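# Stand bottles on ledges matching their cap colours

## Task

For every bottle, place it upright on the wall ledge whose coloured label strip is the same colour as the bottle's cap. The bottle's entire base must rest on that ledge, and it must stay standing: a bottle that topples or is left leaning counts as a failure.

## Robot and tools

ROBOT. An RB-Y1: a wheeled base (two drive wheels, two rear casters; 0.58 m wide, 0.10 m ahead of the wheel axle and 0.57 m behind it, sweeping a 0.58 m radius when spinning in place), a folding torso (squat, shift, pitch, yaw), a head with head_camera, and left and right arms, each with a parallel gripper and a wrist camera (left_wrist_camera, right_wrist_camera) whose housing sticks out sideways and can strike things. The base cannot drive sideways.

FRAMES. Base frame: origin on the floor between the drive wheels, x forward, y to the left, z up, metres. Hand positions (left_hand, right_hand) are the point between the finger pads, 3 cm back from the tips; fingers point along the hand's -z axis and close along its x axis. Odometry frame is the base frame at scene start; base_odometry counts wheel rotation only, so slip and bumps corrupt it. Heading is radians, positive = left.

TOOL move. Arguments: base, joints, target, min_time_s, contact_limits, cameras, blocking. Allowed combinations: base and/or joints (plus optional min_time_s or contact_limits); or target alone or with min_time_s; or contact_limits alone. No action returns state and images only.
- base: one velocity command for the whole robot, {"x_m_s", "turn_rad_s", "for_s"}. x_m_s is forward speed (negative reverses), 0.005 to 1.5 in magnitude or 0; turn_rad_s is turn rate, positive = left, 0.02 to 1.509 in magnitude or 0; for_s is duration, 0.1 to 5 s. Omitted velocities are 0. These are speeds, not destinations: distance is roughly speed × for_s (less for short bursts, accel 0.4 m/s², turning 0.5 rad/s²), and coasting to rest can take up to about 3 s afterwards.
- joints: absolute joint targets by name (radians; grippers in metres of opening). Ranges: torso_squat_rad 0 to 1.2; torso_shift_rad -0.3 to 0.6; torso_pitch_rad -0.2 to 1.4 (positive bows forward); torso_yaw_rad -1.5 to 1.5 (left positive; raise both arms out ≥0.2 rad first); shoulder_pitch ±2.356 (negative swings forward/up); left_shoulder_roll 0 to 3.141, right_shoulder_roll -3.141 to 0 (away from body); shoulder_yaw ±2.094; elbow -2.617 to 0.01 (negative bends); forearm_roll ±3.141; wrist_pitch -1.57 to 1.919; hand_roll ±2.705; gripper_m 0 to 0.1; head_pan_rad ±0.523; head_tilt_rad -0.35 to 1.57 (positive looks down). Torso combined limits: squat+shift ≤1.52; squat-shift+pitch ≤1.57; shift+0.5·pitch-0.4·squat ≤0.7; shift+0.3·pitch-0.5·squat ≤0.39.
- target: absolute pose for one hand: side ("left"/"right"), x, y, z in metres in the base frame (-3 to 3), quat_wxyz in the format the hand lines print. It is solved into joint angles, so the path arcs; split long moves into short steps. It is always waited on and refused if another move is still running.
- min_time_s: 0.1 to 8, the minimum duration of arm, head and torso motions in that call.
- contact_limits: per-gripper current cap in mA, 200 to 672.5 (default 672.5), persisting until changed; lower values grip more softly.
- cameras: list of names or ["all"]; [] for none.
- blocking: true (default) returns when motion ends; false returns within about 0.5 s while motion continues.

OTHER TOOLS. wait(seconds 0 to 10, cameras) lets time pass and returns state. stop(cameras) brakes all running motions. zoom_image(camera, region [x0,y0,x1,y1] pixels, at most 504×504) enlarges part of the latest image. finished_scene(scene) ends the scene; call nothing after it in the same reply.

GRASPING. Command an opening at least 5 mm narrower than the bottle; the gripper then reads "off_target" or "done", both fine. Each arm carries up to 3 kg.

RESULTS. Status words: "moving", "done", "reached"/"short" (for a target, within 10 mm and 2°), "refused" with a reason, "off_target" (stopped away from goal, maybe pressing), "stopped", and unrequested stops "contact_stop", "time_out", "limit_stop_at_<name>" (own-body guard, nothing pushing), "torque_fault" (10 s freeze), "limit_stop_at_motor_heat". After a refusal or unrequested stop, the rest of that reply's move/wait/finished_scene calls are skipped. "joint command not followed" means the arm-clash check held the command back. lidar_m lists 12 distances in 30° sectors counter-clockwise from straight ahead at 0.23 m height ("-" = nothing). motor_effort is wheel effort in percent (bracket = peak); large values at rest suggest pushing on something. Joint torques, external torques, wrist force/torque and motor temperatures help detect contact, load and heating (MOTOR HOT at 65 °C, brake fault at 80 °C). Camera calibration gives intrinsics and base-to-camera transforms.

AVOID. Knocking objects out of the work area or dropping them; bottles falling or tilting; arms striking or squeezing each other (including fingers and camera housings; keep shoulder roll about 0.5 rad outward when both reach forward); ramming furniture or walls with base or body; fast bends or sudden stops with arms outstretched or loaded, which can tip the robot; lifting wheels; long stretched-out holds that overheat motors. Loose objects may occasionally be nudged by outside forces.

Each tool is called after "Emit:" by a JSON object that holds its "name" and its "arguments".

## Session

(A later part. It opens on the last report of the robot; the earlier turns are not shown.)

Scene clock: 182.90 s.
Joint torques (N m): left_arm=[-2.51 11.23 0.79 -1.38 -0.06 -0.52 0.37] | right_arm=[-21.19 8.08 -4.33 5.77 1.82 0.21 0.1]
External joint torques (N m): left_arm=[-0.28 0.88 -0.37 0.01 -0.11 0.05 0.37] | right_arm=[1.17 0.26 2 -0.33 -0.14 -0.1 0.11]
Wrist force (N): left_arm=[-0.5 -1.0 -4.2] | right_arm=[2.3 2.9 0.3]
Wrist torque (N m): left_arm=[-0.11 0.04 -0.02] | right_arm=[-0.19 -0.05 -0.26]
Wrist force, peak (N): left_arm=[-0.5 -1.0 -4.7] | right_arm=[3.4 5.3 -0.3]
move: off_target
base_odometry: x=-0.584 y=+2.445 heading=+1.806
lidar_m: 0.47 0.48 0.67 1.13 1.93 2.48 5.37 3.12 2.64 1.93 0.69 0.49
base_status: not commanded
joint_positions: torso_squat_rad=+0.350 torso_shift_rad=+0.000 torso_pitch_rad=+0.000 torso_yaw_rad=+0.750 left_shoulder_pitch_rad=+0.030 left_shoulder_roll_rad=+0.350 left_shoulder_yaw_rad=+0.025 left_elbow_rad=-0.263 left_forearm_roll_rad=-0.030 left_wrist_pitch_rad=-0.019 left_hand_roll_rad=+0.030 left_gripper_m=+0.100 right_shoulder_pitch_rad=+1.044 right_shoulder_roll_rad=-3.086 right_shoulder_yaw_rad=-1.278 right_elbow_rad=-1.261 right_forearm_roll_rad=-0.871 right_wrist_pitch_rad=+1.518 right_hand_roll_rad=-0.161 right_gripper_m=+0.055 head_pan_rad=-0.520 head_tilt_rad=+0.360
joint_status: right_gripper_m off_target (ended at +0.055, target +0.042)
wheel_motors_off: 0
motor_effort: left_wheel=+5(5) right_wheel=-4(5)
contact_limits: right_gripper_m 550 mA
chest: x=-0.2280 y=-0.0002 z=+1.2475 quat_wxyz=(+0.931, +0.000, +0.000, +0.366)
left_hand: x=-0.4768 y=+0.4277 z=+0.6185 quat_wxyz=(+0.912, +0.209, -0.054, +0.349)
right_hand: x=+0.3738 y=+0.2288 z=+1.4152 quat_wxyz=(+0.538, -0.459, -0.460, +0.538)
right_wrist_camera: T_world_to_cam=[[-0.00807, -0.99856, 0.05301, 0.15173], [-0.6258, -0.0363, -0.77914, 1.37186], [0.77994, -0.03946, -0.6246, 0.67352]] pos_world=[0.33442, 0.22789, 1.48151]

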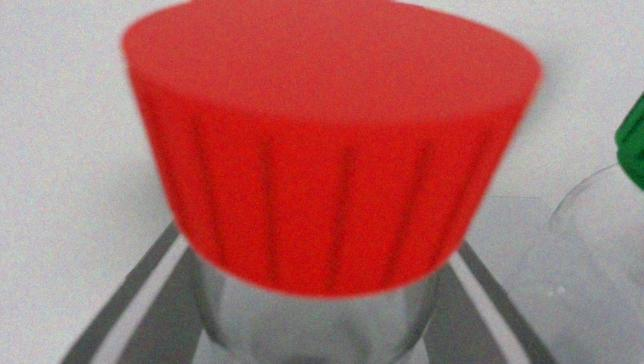

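Emit:
{"name": "move", "arguments": {"target": {"side": "right", "x": 0.374, "y": 0.2288, "z": 1.448, "quat_wxyz": [0.5377, -0.4592, -0.4592, 0.5377]}, "min_time_s": 0.6}}

Emit:
{"name": "move", "arguments": {"target": {"side": "right", "x": 0.325, "y": 0.2275, "z": 1.448, "quat_wxyz": [0.5377, -0.4592, -0.4592, 0.5377]}, "min_time_s": 0.7, "cameras": ["right_wrist_camera"]}}

Emit:
{"name": "move", "arguments": {"target": {"side": "right", "x": 0.27, "y": 0.218, "z": 1.446, "quat_wxyz": [0.5377, -0.4592, -0.4592, 0.5377]}, "min_time_s": 0.7, "cameras": ["right_wrist_camera"]}}

Scene clock: 184.50 s.
Joint torques (N m): left_arm=[-2.27 11.04 0.84 -1.29 -0.08 -0.69 0.21] | right_arm=[-23.95 6.69 -6.53 6.15 2.06 0.04 -0.04]
External joint torques (N m): left_arm=[-0.04 0.7 -0.32 0.1 -0.13 -0.12 0.22] | right_arm=[-1.79 -1.01 -0.55 0.05 0.09 -0.09 -0.03]
Wrist force (N): left_arm=[-0.4 -0.8 -4.8] | right_arm=[2.9 5.8 -0.9]
Wrist torque (N m): left_arm=[-0.12 0.07 -0.03] | right_arm=[-0.24 0.07 -0.24]
Wrist force, peak (N): left_arm=[-0.7 -1.0 -4.9] | right_arm=[4.0 6.6 0.1]
move: done
base_odometry: x=-0.584 y=+2.445 heading=+1.806
lidar_m: 0.47 0.48 0.66 1.13 1.93 2.47 5.37 3.13 2.64 1.94 0.68 0.49
base_status: not commanded
joint_positions: torso_squat_rad=+0.350 torso_shift_rad=+0.000 torso_pitch_rad=+0.000 torso_yaw_rad=+0.750 left_shoulder_pitch_rad=+0.030 left_shoulder_roll_rad=+0.350 left_shoulder_yaw_rad=+0.025 left_elbow_rad=-0.263 left_forearm_roll_rad=-0.030 left_wrist_pitch_rad=-0.019 left_hand_roll_rad=+0.030 left_gripper_m=+0.100 right_shoulder_pitch_rad=+1.003 right_shoulder_roll_rad=-3.091 right_shoulder_yaw_rad=-1.297 right_elbow_rad=-1.184 right_forearm_roll_rad=-0.900 right_wrist_pitch_rad=+1.502 right_hand_roll_rad=-0.067 right_gripper_m=+0.055 head_pan_rad=-0.520 head_tilt_rad=+0.360
joint_status: all done
wheel_motors_off: 0
motor_effort: left_wheel=+4(5) right_wheel=-3(5)
contact_limits: right_gripper_m 550 mA
chest: x=-0.2279 y=-0.0002 z=+1.2475 quat_wxyz=(+0.931, +0.000, +0.000, +0.366)
left_hand: x=-0.4768 y=+0.4277 z=+0.6185 quat_wxyz=(+0.912, +0.209, -0.054, +0.349)
right_hand: x=+0.3742 y=+0.2286 z=+1.4477 quat_wxyz=(+0.538, -0.459, -0.459, +0.538)
right_hand_status: reached (checked arc that bows 2 mm and turns the hand up to 0 deg, planned for 0.6 s): 0 mm and 0.0 deg off.
pictures: none

Scene clock: 185.53 s.
Joint torques (N m): left_arm=[-2.24 11.03 0.8 -1.34 -0.16 -0.67 0.16] | right_arm=[-22.46 8.97 -6.51 6.01 2.14 0.39 0.01]
External joint torques (N m): left_arm=[0 0.69 -0.37 0.05 -0.21 -0.1 0.17] | right_arm=[-1.73 1.13 -0.25 -0.17 0.17 0.11 0.01]
Wrist force (N): left_arm=[-0.5 -0.7 -4.5] | right_arm=[2.8 5.9 -1.0]
Wrist torque (N m): left_arm=[-0.14 0.05 -0.03] | right_arm=[-0.26 0.04 -0.08]
Wrist force, peak (N): left_arm=[-0.5 -1.1 -4.6] | right_arm=[4.3 6.5 0.3]
move: done
base_odometry: x=-0.584 y=+2.445 heading=+1.806
lidar_m: 0.47 0.48 0.67 1.12 1.93 2.47 5.38 3.13 2.64 1.93 0.69 0.50
base_status: not commanded
joint_positions: torso_squat_rad=+0.350 torso_shift_rad=+0.000 torso_pitch_rad=+0.000 torso_yaw_rad=+0.750 left_shoulder_pitch_rad=+0.030 left_shoulder_roll_rad=+0.350 left_shoulder_yaw_rad=+0.025 left_elbow_rad=-0.263 left_forearm_roll_rad=-0.030 left_wrist_pitch_rad=-0.019 left_hand_roll_rad=+0.030 left_gripper_m=+0.100 right_shoulder_pitch_rad=+0.939 right_shoulder_roll_rad=-3.088 right_shoulder_yaw_rad=-1.319 right_elbow_rad=-1.347 right_forearm_roll_rad=-0.940 right_wrist_pitch_rad=+1.640 right_hand_roll_rad=-0.145 right_gripper_m=+0.055 head_pan_rad=-0.520 head_tilt_rad=+0.360
joint_status: all done
wheel_motors_off: 0
motor_effort: left_wheel=+4(5) right_wheel=-4(5)
contact_limits: right_gripper_m 550 mA
chest: x=-0.2279 y=-0.0002 z=+1.2475 quat_wxyz=(+0.931, +0.000, +0.000, +0.366)
left_hand: x=-0.4768 y=+0.4277 z=+0.6185 quat_wxyz=(+0.912, +0.209, -0.054, +0.349)
right_hand: x=+0.3253 y=+0.2276 z=+1.4479 quat_wxyz=(+0.538, -0.460, -0.459, +0.538)
right_hand_status: reached (checked arc that bows 4 mm and turns the hand up to 1 deg, planned for 0.7 s): 0 mm and 0.1 deg off.
right_wrist_camera: T_world_to_cam=[[-0.0095, -0.99847, 0.05455, 0.14655], [-0.62625, -0.03659, -0.77877, 1.36657], [0.77956, -0.04156, -0.62494, 0.73283]] pos_world=[0.28592, 0.22678, 1.51422]

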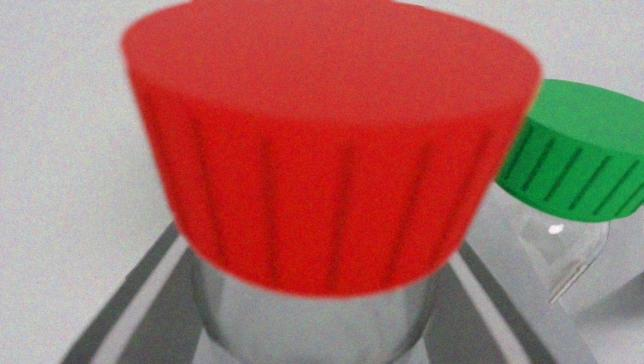

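Scene clock: 186.57 s.
Joint torques (N m): left_arm=[-2.35 10.89 0.5 -1.23 0 -0.6 0.29] | right_arm=[-19.6 8.81 -7.03 5.78 2.1 0.59 0.05]
External joint torques (N m): left_arm=[-0.11 0.54 -0.66 0.16 -0.06 -0.03 0.3] | right_arm=[-0.69 0.84 -0.67 -0.41 0.19 0.13 0.05]
Wrist force (N): left_arm=[-0.4 -0.7 -4.6] | right_arm=[3.6 6.4 -1.2]
Wrist torque (N m): left_arm=[-0.14 0.05 -0.04] | right_arm=[-0.32 0.09 -0.10]
Wrist force, peak (N): left_arm=[-0.8 -0.8 -4.8] | right_arm=[3.6 6.8 -0.8]
move: done
base_odometry: x=-0.584 y=+2.445 heading=+1.806
lidar_m: 0.47 0.49 0.67 1.13 1.93 2.47 5.37 3.14 2.64 1.93 0.69 0.49
base_status: not commanded
joint_positions: torso_squat_rad=+0.350 torso_shift_rad=+0.000 torso_pitch_rad=+0.000 torso_yaw_rad=+0.750 left_shoulder_pitch_rad=+0.030 left_shoulder_roll_rad=+0.350 left_shoulder_yaw_rad=+0.025 left_elbow_rad=-0.263 left_forearm_roll_rad=-0.030 left_wrist_pitch_rad=-0.019 left_hand_roll_rad=+0.030 left_gripper_m=+0.100 right_shoulder_pitch_rad=+0.872 right_shoulder_roll_rad=-3.086 right_shoulder_yaw_rad=-1.355 right_elbow_rad=-1.528 right_forearm_roll_rad=-1.005 right_wrist_pitch_rad=+1.791 right_hand_roll_rad=-0.242 right_gripper_m=+0.055 head_pan_rad=-0.520 head_tilt_rad=+0.360
joint_status: all done
wheel_motors_off: 0
motor_effort: left_wheel=+4(5) right_wheel=-4(5)
contact_limits: right_gripper_m 550 mA
chest: x=-0.2279 y=-0.0002 z=+1.2475 quat_wxyz=(+0.931, +0.000, +0.000, +0.366)
left_hand: x=-0.4767 y=+0.4277 z=+0.6185 quat_wxyz=(+0.912, +0.209, -0.054, +0.348)
right_hand: x=+0.2704 y=+0.2181 z=+1.4460 quat_wxyz=(+0.538, -0.460, -0.459, +0.538)
right_hand_status: reached (checked arc that bows 4 mm and turns the hand up to 1 deg, planned for 0.7 s): 0 mm and 0.1 deg off.
right_wrist_camera: T_world_to_cam=[[-0.00968, -0.99846, 0.05467, 0.13649], [-0.62597, -0.03658, -0.77899, 1.33071], [0.77978, -0.04176, -0.62465, 0.77367]] pos_world=[0.23102, 0.21728, 1.51242]

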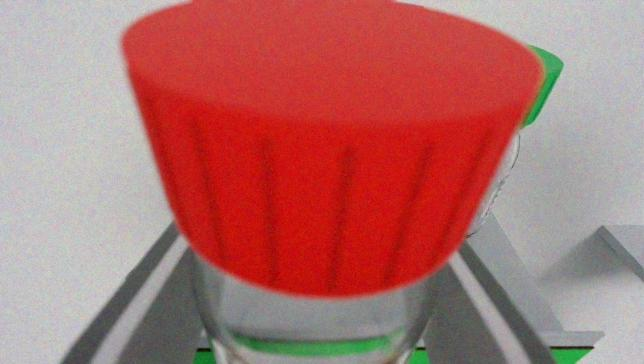

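Emit:
{"name": "move", "arguments": {"target": {"side": "right", "x": 0.236, "y": 0.185, "z": 1.42, "quat_wxyz": [0.4882, -0.4174, -0.4974, 0.5825]}, "min_time_s": 0.8}}

Emit:
{"name": "move", "arguments": {"target": {"side": "right", "x": 0.233, "y": 0.165, "z": 1.36, "quat_wxyz": [0.4882, -0.4174, -0.4974, 0.5825]}, "min_time_s": 0.8}}

Emit:
{"name": "move", "arguments": {"target": {"side": "right", "x": 0.233, "y": 0.155, "z": 1.3, "quat_wxyz": [0.4882, -0.4174, -0.4974, 0.5825]}, "min_time_s": 0.8, "cameras": ["right_wrist_camera", "head_camera"]}}

Scene clock: 188.80 s.
Joint torques (N m): left_arm=[-2.37 11.11 0.62 -1.39 0 -0.68 0.33] | right_arm=[-17.04 5.62 -7.7 6.1 2.06 0.9 0.04]
External joint torques (N m): left_arm=[-0.13 0.76 -0.54 0.01 -0.06 -0.11 0.34] | right_arm=[-0.96 0.09 -0.71 0.1 0.24 0.15 0.05]
Wrist force (N): left_arm=[-0.9 -1.0 -4.1] | right_arm=[4.0 5.9 -0.4]
Wrist torque (N m): left_arm=[-0.08 0.00 -0.04] | right_arm=[-0.24 0.18 -0.09]
Wrist force, peak (N): left_arm=[-0.4 -0.8 -4.8] | right_arm=[3.6 7.6 -0.6]
move: done
base_odometry: x=-0.584 y=+2.445 heading=+1.806
lidar_m: 0.47 0.49 0.66 1.13 1.93 2.48 5.37 3.14 2.64 1.94 0.68 0.49
base_status: not commanded
joint_positions: torso_squat_rad=+0.350 torso_shift_rad=+0.000 torso_pitch_rad=+0.000 torso_yaw_rad=+0.750 left_shoulder_pitch_rad=+0.030 left_shoulder_roll_rad=+0.350 left_shoulder_yaw_rad=+0.025 left_elbow_rad=-0.263 left_forearm_roll_rad=-0.030 left_wrist_pitch_rad=-0.019 left_hand_roll_rad=+0.030 left_gripper_m=+0.100 right_shoulder_pitch_rad=+0.831 right_shoulder_roll_rad=-2.887 right_shoulder_yaw_rad=-1.373 right_elbow_rad=-1.979 right_forearm_roll_rad=-0.992 right_wrist_pitch_rad=+1.792 right_hand_roll_rad=-0.397 right_gripper_m=+0.055 head_pan_rad=-0.520 head_tilt_rad=+0.360
joint_status: all done
wheel_motors_off: 0
motor_effort: left_wheel=+5(5) right_wheel=-4(5)
contact_limits: right_gripper_m 550 mA
chest: x=-0.2279 y=-0.0002 z=+1.2475 quat_wxyz=(+0.931, +0.000, +0.000, +0.366)
left_hand: x=-0.4768 y=+0.4277 z=+0.6185 quat_wxyz=(+0.912, +0.209, -0.054, +0.348)
right_hand: x=+0.2361 y=+0.1849 z=+1.4198 quat_wxyz=(+0.488, -0.418, -0.497, +0.583)
right_hand_status: reached (checked arc that bows 8 mm and turns the hand up to 10 deg, planned for 0.8 s): 0 mm and 0.0 deg off.
pictures: none

Scene clock: 189.93 s.
Joint torques (N m): left_arm=[-2.15 11.09 0.71 -1.5 -0.23 -0.63 0.28] | right_arm=[-15.81 5.37 -4.98 5.19 1.94 1.51 0.08]
External joint torques (N m): left_arm=[0.09 0.74 -0.46 -0.1 -0.29 -0.06 0.29] | right_arm=[0.23 -0.02 1.98 0.08 0.31 0.41 0.09]
Wrist force (N): left_arm=[-0.9 -0.8 -4.6] | right_arm=[3.1 6.4 -1.0]
Wrist torque (N m): left_arm=[-0.10 0.01 -0.03] | right_arm=[-0.24 0.10 -0.10]
Wrist force, peak (N): left_arm=[-0.6 -1.1 -4.7] | right_arm=[4.2 6.9 0.4]
move: done
base_odometry: x=-0.584 y=+2.445 heading=+1.806
lidar_m: 0.47 0.49 0.67 1.12 1.93 2.47 5.36 3.13 2.64 1.93 0.69 0.49
base_status: not commanded
joint_positions: torso_squat_rad=+0.350 torso_shift_rad=+0.000 torso_pitch_rad=+0.000 torso_yaw_rad=+0.750 left_shoulder_pitch_rad=+0.030 left_shoulder_roll_rad=+0.350 left_shoulder_yaw_rad=+0.025 left_elbow_rad=-0.263 left_forearm_roll_rad=-0.030 left_wrist_pitch_rad=-0.019 left_hand_roll_rad=+0.030 left_gripper_m=+0.100 right_shoulder_pitch_rad=+0.910 right_shoulder_roll_rad=-2.891 right_shoulder_yaw_rad=-1.311 right_elbow_rad=-2.155 right_forearm_roll_rad=-0.937 right_wrist_pitch_rad=+1.849 right_hand_roll_rad=-0.598 right_gripper_m=+0.055 head_pan_rad=-0.520 head_tilt_rad=+0.360
joint_status: all done
wheel_motors_off: 0
motor_effort: left_wheel=+4(5) right_wheel=-4(5)
contact_limits: right_gripper_m 550 mA
chest: x=-0.2279 y=-0.0002 z=+1.2475 quat_wxyz=(+0.931, +0.000, +0.000, +0.366)
left_hand: x=-0.4768 y=+0.4277 z=+0.6185 quat_wxyz=(+0.912, +0.209, -0.054, +0.348)
right_hand: x=+0.2329 y=+0.1651 z=+1.3601 quat_wxyz=(+0.488, -0.417, -0.497, +0.583)
right_hand_status: reached (checked arc that bows 4 mm and turns the hand up to 1 deg, planned for 0.8 s): 0 mm and 0.1 deg off.
pictures: none

Scene clock: 191.07 s.
Joint torques (N m): left_arm=[-2.37 11.51 0.54 -1.43 -0.09 -0.63 0.38] | right_arm=[-16.49 5.57 -4.89 3.97 1.68 1.85 0.14]
External joint torques (N m): left_arm=[-0.13 1.17 -0.63 -0.04 -0.14 -0.06 0.39] | right_arm=[0.12 -0.3 1.88 0.08 0.28 0.48 0.15]
Wrist force (N): left_arm=[-0.5 -0.9 -4.4] | right_arm=[2.9 6.0 -0.7]
Wrist torque (N m): left_arm=[-0.11 0.04 -0.02] | right_arm=[-0.24 0.03 -0.08]
Wrist force, peak (N): left_arm=[-0.4 -0.9 -4.7] | right_arm=[3.3 6.8 -0.9]
move: done
base_odometry: x=-0.584 y=+2.445 heading=+1.806
lidar_m: 0.47 0.49 0.67 1.13 1.93 2.47 5.36 3.14 2.64 1.93 0.68 0.50
base_status: not commanded
joint_positions: torso_squat_rad=+0.350 torso_shift_rad=+0.000 torso_pitch_rad=+0.000 torso_yaw_rad=+0.750 left_shoulder_pitch_rad=+0.030 left_shoulder_roll_rad=+0.350 left_shoulder_yaw_rad=+0.025 left_elbow_rad=-0.263 left_forearm_roll_rad=-0.030 left_wrist_pitch_rad=-0.019 left_hand_roll_rad=+0.030 left_gripper_m=+0.100 right_shoulder_pitch_rad=+1.018 right_shoulder_roll_rad=-2.956 right_shoulder_yaw_rad=-1.233 right_elbow_rad=-2.233 right_forearm_roll_rad=-0.856 right_wrist_pitch_rad=+1.898 right_hand_roll_rad=-0.782 right_gripper_m=+0.055 head_pan_rad=-0.520 head_tilt_rad=+0.360
joint_status: all done
wheel_motors_off: 0
motor_effort: left_wheel=+4(5) right_wheel=-3(4)
contact_limits: right_gripper_m 550 mA
chest: x=-0.2279 y=-0.0002 z=+1.2475 quat_wxyz=(+0.931, +0.000, +0.000, +0.366)
left_hand: x=-0.4768 y=+0.4277 z=+0.6185 quat_wxyz=(+0.912, +0.209, -0.054, +0.348)
right_hand: x=+0.2328 y=+0.1550 z=+1.3001 quat_wxyz=(+0.488, -0.417, -0.498, +0.583)
right_hand_status: reached (checked arc that bows 2 mm and turns the hand up to 1 deg, planned for 0.8 s): 0 mm and 0.1 deg off.
pictures: head_camera, right_wrist_camera
head_camera: T_world_to_cam=[[0.20083, -0.97933, 0.02404, 0.02685], [-0.30627, -0.08608, -0.94805, 1.36721], [0.93052, 0.18303, -0.31722, 0.59668]] pos_world=[-0.14188, 0.03477, 1.48481]
right_wrist_camera: T_world_to_cam=[[0.16655, -0.98456, 0.0539, 0.039], [-0.61021, -0.14585, -0.7787, 1.2041], [0.77454, 0.09681, -0.62508, 0.68949]] pos_world=[0.19421, 0.14727, 1.36651]

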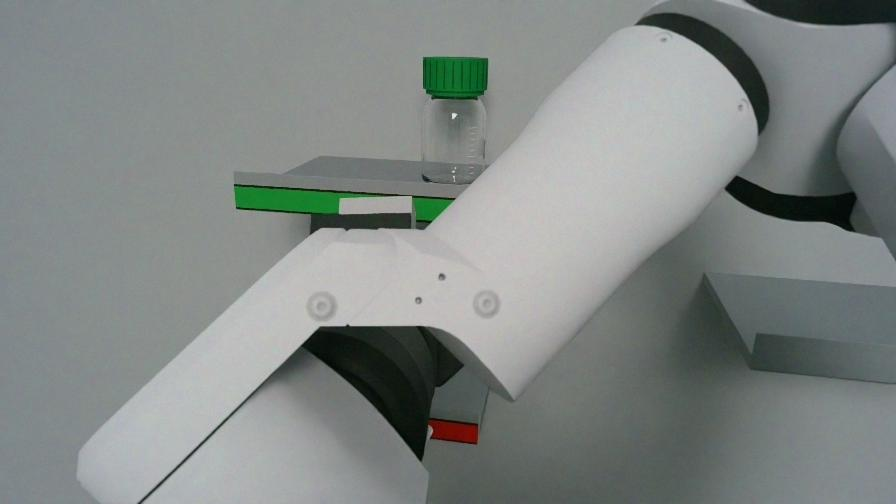

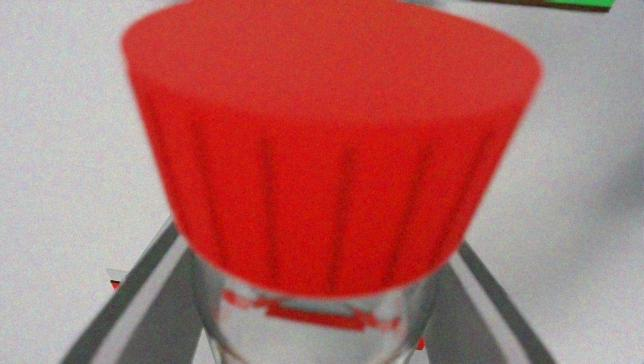

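Emit:
{"name": "move", "arguments": {"target": {"side": "right", "x": 0.236, "y": 0.153, "z": 1.248, "quat_wxyz": [0.4362, -0.3725, -0.5320, 0.6229]}, "min_time_s": 0.8, "cameras": ["right_wrist_camera", "head_camera"]}}

Scene clock: 192.63 s.
Joint torques (N m): left_arm=[-2.42 11.25 0.56 -1.49 -0.16 -0.62 0.15] | right_arm=[-16.38 6.3 -4.86 2.41 1.45 1.63 -0.22]
External joint torques (N m): left_arm=[-0.18 0.9 -0.61 -0.09 -0.21 -0.05 0.16] | right_arm=[0.1 0.95 1.62 -0.14 0.17 0.13 -0.21]
Wrist force (N): left_arm=[-0.6 -1.1 -4.4] | right_arm=[3.8 5.9 -0.4]
Wrist torque (N m): left_arm=[-0.09 0.03 -0.04] | right_arm=[-0.25 0.18 -0.05]
Wrist force, peak (N): left_arm=[-0.4 -0.9 -4.9] | right_arm=[2.7 7.2 -0.5]
move: done
base_odometry: x=-0.584 y=+2.445 heading=+1.806
lidar_m: 0.47 0.49 0.67 1.13 1.93 2.47 5.37 3.14 2.64 1.93 0.68 0.49
base_status: not commanded
joint_positions: torso_squat_rad=+0.350 torso_shift_rad=+0.000 torso_pitch_rad=+0.000 torso_yaw_rad=+0.750 left_shoulder_pitch_rad=+0.030 left_shoulder_roll_rad=+0.350 left_shoulder_yaw_rad=+0.025 left_elbow_rad=-0.263 left_forearm_roll_rad=-0.030 left_wrist_pitch_rad=-0.019 left_hand_roll_rad=+0.030 left_gripper_m=+0.100 right_shoulder_pitch_rad=+1.110 right_shoulder_roll_rad=-2.931 right_shoulder_yaw_rad=-1.091 right_elbow_rad=-2.363 right_forearm_roll_rad=-0.586 right_wrist_pitch_rad=+1.828 right_hand_roll_rad=-0.880 right_gripper_m=+0.055 head_pan_rad=-0.520 head_tilt_rad=+0.360
joint_status: all done
wheel_motors_off: 0
motor_effort: left_wheel=+4(5) right_wheel=-4(5)
contact_limits: right_gripper_m 550 mA
chest: x=-0.2279 y=-0.0002 z=+1.2475 quat_wxyz=(+0.931, +0.000, +0.000, +0.366)
left_hand: x=-0.4768 y=+0.4277 z=+0.6185 quat_wxyz=(+0.912, +0.209, -0.054, +0.348)
right_hand: x=+0.2352 y=+0.1527 z=+1.2481 quat_wxyz=(+0.437, -0.373, -0.530, +0.624)
right_hand_status: reached (checked arc that bows 3 mm and turns the hand up to 10 deg, planned for 0.8 s): 1 mm and 0.2 deg off.
pictures: head_camera, right_wrist_camera
head_camera: T_world_to_cam=[[0.20083, -0.97933, 0.02404, 0.02685], [-0.30627, -0.08608, -0.94805, 1.36721], [0.93052, 0.18303, -0.31722, 0.59668]] pos_world=[-0.14188, 0.03477, 1.48481]
right_wrist_camera: T_world_to_cam=[[0.33233, -0.94155, 0.05514, -0.00799], [-0.57814, -0.24956, -0.77684, 1.17066], [0.74519, 0.22629, -0.62728, 0.64525]] pos_world=[0.19862, 0.13861, 1.31461]

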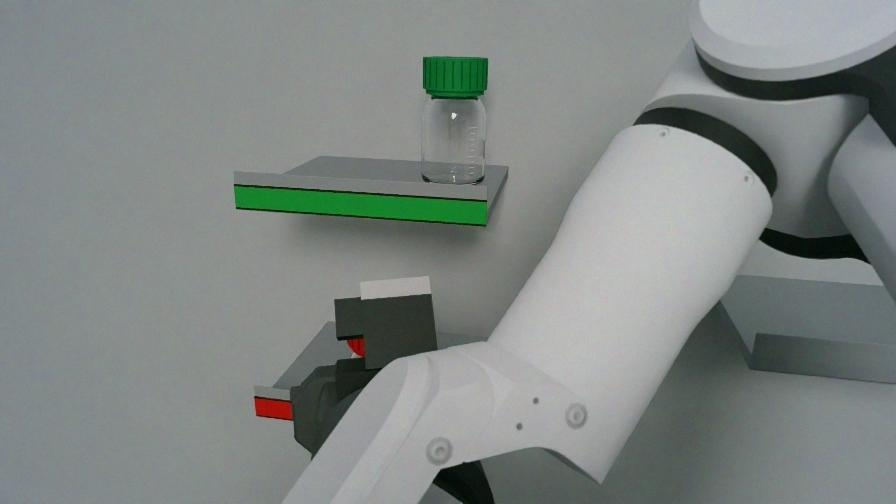

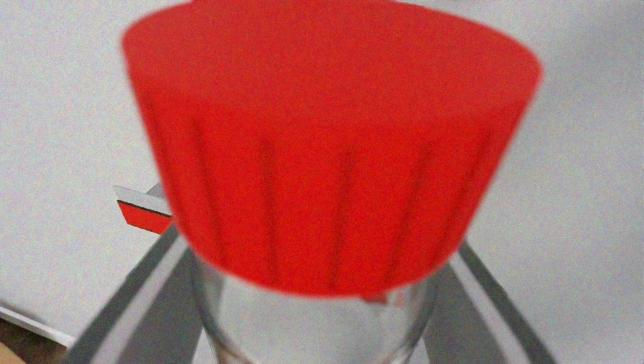

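Emit:
{"name": "move", "arguments": {"target": {"side": "right", "x": 0.262, "y": 0.155, "z": 1.252, "quat_wxyz": [0.4882, -0.4174, -0.4974, 0.5825]}, "min_time_s": 0.6}}

Emit:
{"name": "move", "arguments": {"target": {"side": "right", "x": 0.3, "y": 0.157, "z": 1.252, "quat_wxyz": [0.4882, -0.4174, -0.4974, 0.5825]}, "min_time_s": 0.6}}

Emit:
{"name": "move", "arguments": {"target": {"side": "right", "x": 0.337, "y": 0.158, "z": 1.252, "quat_wxyz": [0.4882, -0.4174, -0.4974, 0.5825]}, "min_time_s": 0.6, "cameras": ["right_wrist_camera", "head_camera"]}}

Scene clock: 194.83 s.
Joint torques (N m): left_arm=[-2.23 11.28 0.58 -1.42 -0.03 -0.64 0.29] | right_arm=[-17.73 5.81 -6.89 3.23 1.45 1.86 0.07]
External joint torques (N m): left_arm=[0.01 0.94 -0.59 -0.02 -0.09 -0.07 0.3] | right_arm=[0.14 -0.33 -0.13 0.02 0.13 0.4 0.08]
Wrist force (N): left_arm=[-0.6 -0.9 -4.6] | right_arm=[2.9 6.2 -1.1]
Wrist torque (N m): left_arm=[-0.11 0.03 -0.03] | right_arm=[-0.25 0.05 -0.25]
Wrist force, peak (N): left_arm=[-0.6 -1.0 -4.7] | right_arm=[3.9 7.2 -0.2]
move: done
base_odometry: x=-0.584 y=+2.445 heading=+1.806
lidar_m: 0.47 0.49 0.67 1.13 1.93 2.48 5.37 3.13 2.63 1.94 0.68 0.49
base_status: not commanded
joint_positions: torso_squat_rad=+0.350 torso_shift_rad=+0.000 torso_pitch_rad=+0.000 torso_yaw_rad=+0.750 left_shoulder_pitch_rad=+0.030 left_shoulder_roll_rad=+0.350 left_shoulder_yaw_rad=+0.025 left_elbow_rad=-0.263 left_forearm_roll_rad=-0.030 left_wrist_pitch_rad=-0.019 left_hand_roll_rad=+0.030 left_gripper_m=+0.100 right_shoulder_pitch_rad=+1.133 right_shoulder_roll_rad=-2.985 right_shoulder_yaw_rad=-1.128 right_elbow_rad=-2.178 right_forearm_roll_rad=-0.714 right_wrist_pitch_rad=+1.848 right_hand_roll_rad=-0.850 right_gripper_m=+0.055 head_pan_rad=-0.520 head_tilt_rad=+0.360
joint_status: all done
wheel_motors_off: 0
motor_effort: left_wheel=+4(5) right_wheel=-4(5)
contact_limits: right_gripper_m 550 mA
chest: x=-0.2279 y=-0.0002 z=+1.2475 quat_wxyz=(+0.931, +0.000, +0.000, +0.366)
left_hand: x=-0.4768 y=+0.4277 z=+0.6185 quat_wxyz=(+0.912, +0.209, -0.054, +0.348)
right_hand: x=+0.2619 y=+0.1548 z=+1.2520 quat_wxyz=(+0.488, -0.417, -0.498, +0.583)
right_hand_status: reached (checked arc that bows 2 mm and turns the hand up to 10 deg, planned for 0.6 s): 0 mm and 0.0 deg off.
pictures: none

Scene clock: 195.77 s.
Joint torques (N m): left_arm=[-2.36 10.99 0.35 -1.4 -0.11 -0.56 0.22] | right_arm=[-17.93 6.77 -5.86 3.86 1.63 1.64 0.1]
External joint torques (N m): left_arm=[-0.12 0.65 -0.81 -0.01 -0.17 0.01 0.23] | right_arm=[0.7 0.91 1.17 0.21 0.21 0.26 0.11]
Wrist force (N): left_arm=[-0.4 -0.9 -4.3] | right_arm=[2.8 6.2 -1.2]
Wrist torque (N m): left_arm=[-0.11 0.05 -0.02] | right_arm=[-0.29 0.08 -0.28]
Wrist force, peak (N): left_arm=[-0.8 -0.8 -4.8] | right_arm=[3.7 7.3 -1.0]
move: done
base_odometry: x=-0.584 y=+2.445 heading=+1.806
lidar_m: 0.47 0.49 0.67 1.13 1.93 2.47 5.37 3.13 2.64 1.93 0.68 0.50
base_status: not commanded
joint_positions: torso_squat_rad=+0.350 torso_shift_rad=+0.000 torso_pitch_rad=+0.000 torso_yaw_rad=+0.750 left_shoulder_pitch_rad=+0.030 left_shoulder_roll_rad=+0.350 left_shoulder_yaw_rad=+0.025 left_elbow_rad=-0.263 left_forearm_roll_rad=-0.030 left_wrist_pitch_rad=-0.019 left_hand_roll_rad=+0.030 left_gripper_m=+0.100 right_shoulder_pitch_rad=+1.151 right_shoulder_roll_rad=-2.927 right_shoulder_yaw_rad=-1.082 right_elbow_rad=-2.093 right_forearm_roll_rad=-0.637 right_wrist_pitch_rad=+1.731 right_hand_roll_rad=-0.787 right_gripper_m=+0.055 head_pan_rad=-0.520 head_tilt_rad=+0.360
joint_status: all done
wheel_motors_off: 0
motor_effort: left_wheel=+4(5) right_wheel=-3(4)
contact_limits: right_gripper_m 550 mA
chest: x=-0.2279 y=-0.0002 z=+1.2475 quat_wxyz=(+0.931, +0.000, +0.000, +0.366)
left_hand: x=-0.4768 y=+0.4277 z=+0.6185 quat_wxyz=(+0.912, +0.209, -0.054, +0.348)
right_hand: x=+0.2998 y=+0.1570 z=+1.2521 quat_wxyz=(+0.488, -0.417, -0.498, +0.583)
right_hand_status: reached (checked arc that bows 1 mm and turns the hand up to 0 deg, planned for 0.6 s): 0 mm and 0.0 deg off.
pictures: none

Scene clock: 196.70 s.
Joint torques (N m): left_arm=[-2.32 10.81 0.62 -1.54 0.02 -0.73 0.39] | right_arm=[-18.67 6.64 -5.24 4.18 1.76 1.43 0.28]
External joint torques (N m): left_arm=[-0.08 0.46 -0.55 -0.15 -0.04 -0.16 0.4] | right_arm=[0.72 0.96 2.04 0.1 0.27 0.13 0.28]
Wrist force (N): left_arm=[-0.6 -0.9 -4.6] | right_arm=[3.3 5.6 -0.6]
Wrist torque (N m): left_arm=[-0.11 0.05 -0.03] | right_arm=[-0.16 0.15 -0.22]
Wrist force, peak (N): left_arm=[-0.7 -0.8 -4.7] | right_arm=[3.5 6.8 -1.4]
move: done
base_odometry: x=-0.584 y=+2.445 heading=+1.806
lidar_m: 0.47 0.48 0.66 1.13 1.93 2.48 5.37 3.13 2.64 1.93 0.68 0.49
base_status: not commanded
joint_positions: torso_squat_rad=+0.350 torso_shift_rad=+0.000 torso_pitch_rad=+0.000 torso_yaw_rad=+0.750 left_shoulder_pitch_rad=+0.030 left_shoulder_roll_rad=+0.350 left_shoulder_yaw_rad=+0.025 left_elbow_rad=-0.263 left_forearm_roll_rad=-0.030 left_wrist_pitch_rad=-0.019 left_hand_roll_rad=+0.030 left_gripper_m=+0.100 right_shoulder_pitch_rad=+1.174 right_shoulder_roll_rad=-2.883 right_shoulder_yaw_rad=-1.048 right_elbow_rad=-1.998 right_forearm_roll_rad=-0.577 right_wrist_pitch_rad=+1.615 right_hand_roll_rad=-0.735 right_gripper_m=+0.055 head_pan_rad=-0.520 head_tilt_rad=+0.360
joint_status: all done
wheel_motors_off: 0
motor_effort: left_wheel=+5(5) right_wheel=-4(5)
contact_limits: right_gripper_m 550 mA
chest: x=-0.2279 y=-0.0002 z=+1.2475 quat_wxyz=(+0.931, +0.000, +0.000, +0.366)
left_hand: x=-0.4768 y=+0.4277 z=+0.6185 quat_wxyz=(+0.912, +0.209, -0.054, +0.348)
right_hand: x=+0.3367 y=+0.1580 z=+1.2521 quat_wxyz=(+0.488, -0.417, -0.498, +0.583)
right_hand_status: reached (checked arc that bows 1 mm and turns the hand up to 0 deg, planned for 0.6 s): 0 mm and 0.0 deg off.
pictures: head_camera, right_wrist_camera
head_camera: T_world_to_cam=[[0.20083, -0.97933, 0.02404, 0.02685], [-0.30627, -0.08608, -0.94805, 1.36721], [0.93052, 0.18303, -0.31722, 0.59668]] pos_world=[-0.14188, 0.03477, 1.48481]
right_wrist_camera: T_world_to_cam=[[0.16596, -0.98466, 0.05383, 0.02742], [-0.60961, -0.14535, -0.77926, 1.23103], [0.77514, 0.09651, -0.62438, 0.57768]] pos_world=[0.29812, 0.15017, 1.31852]

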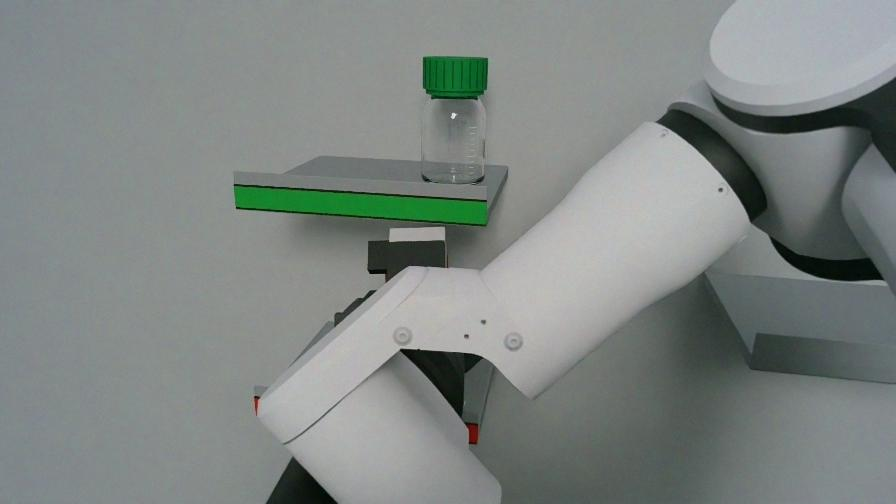

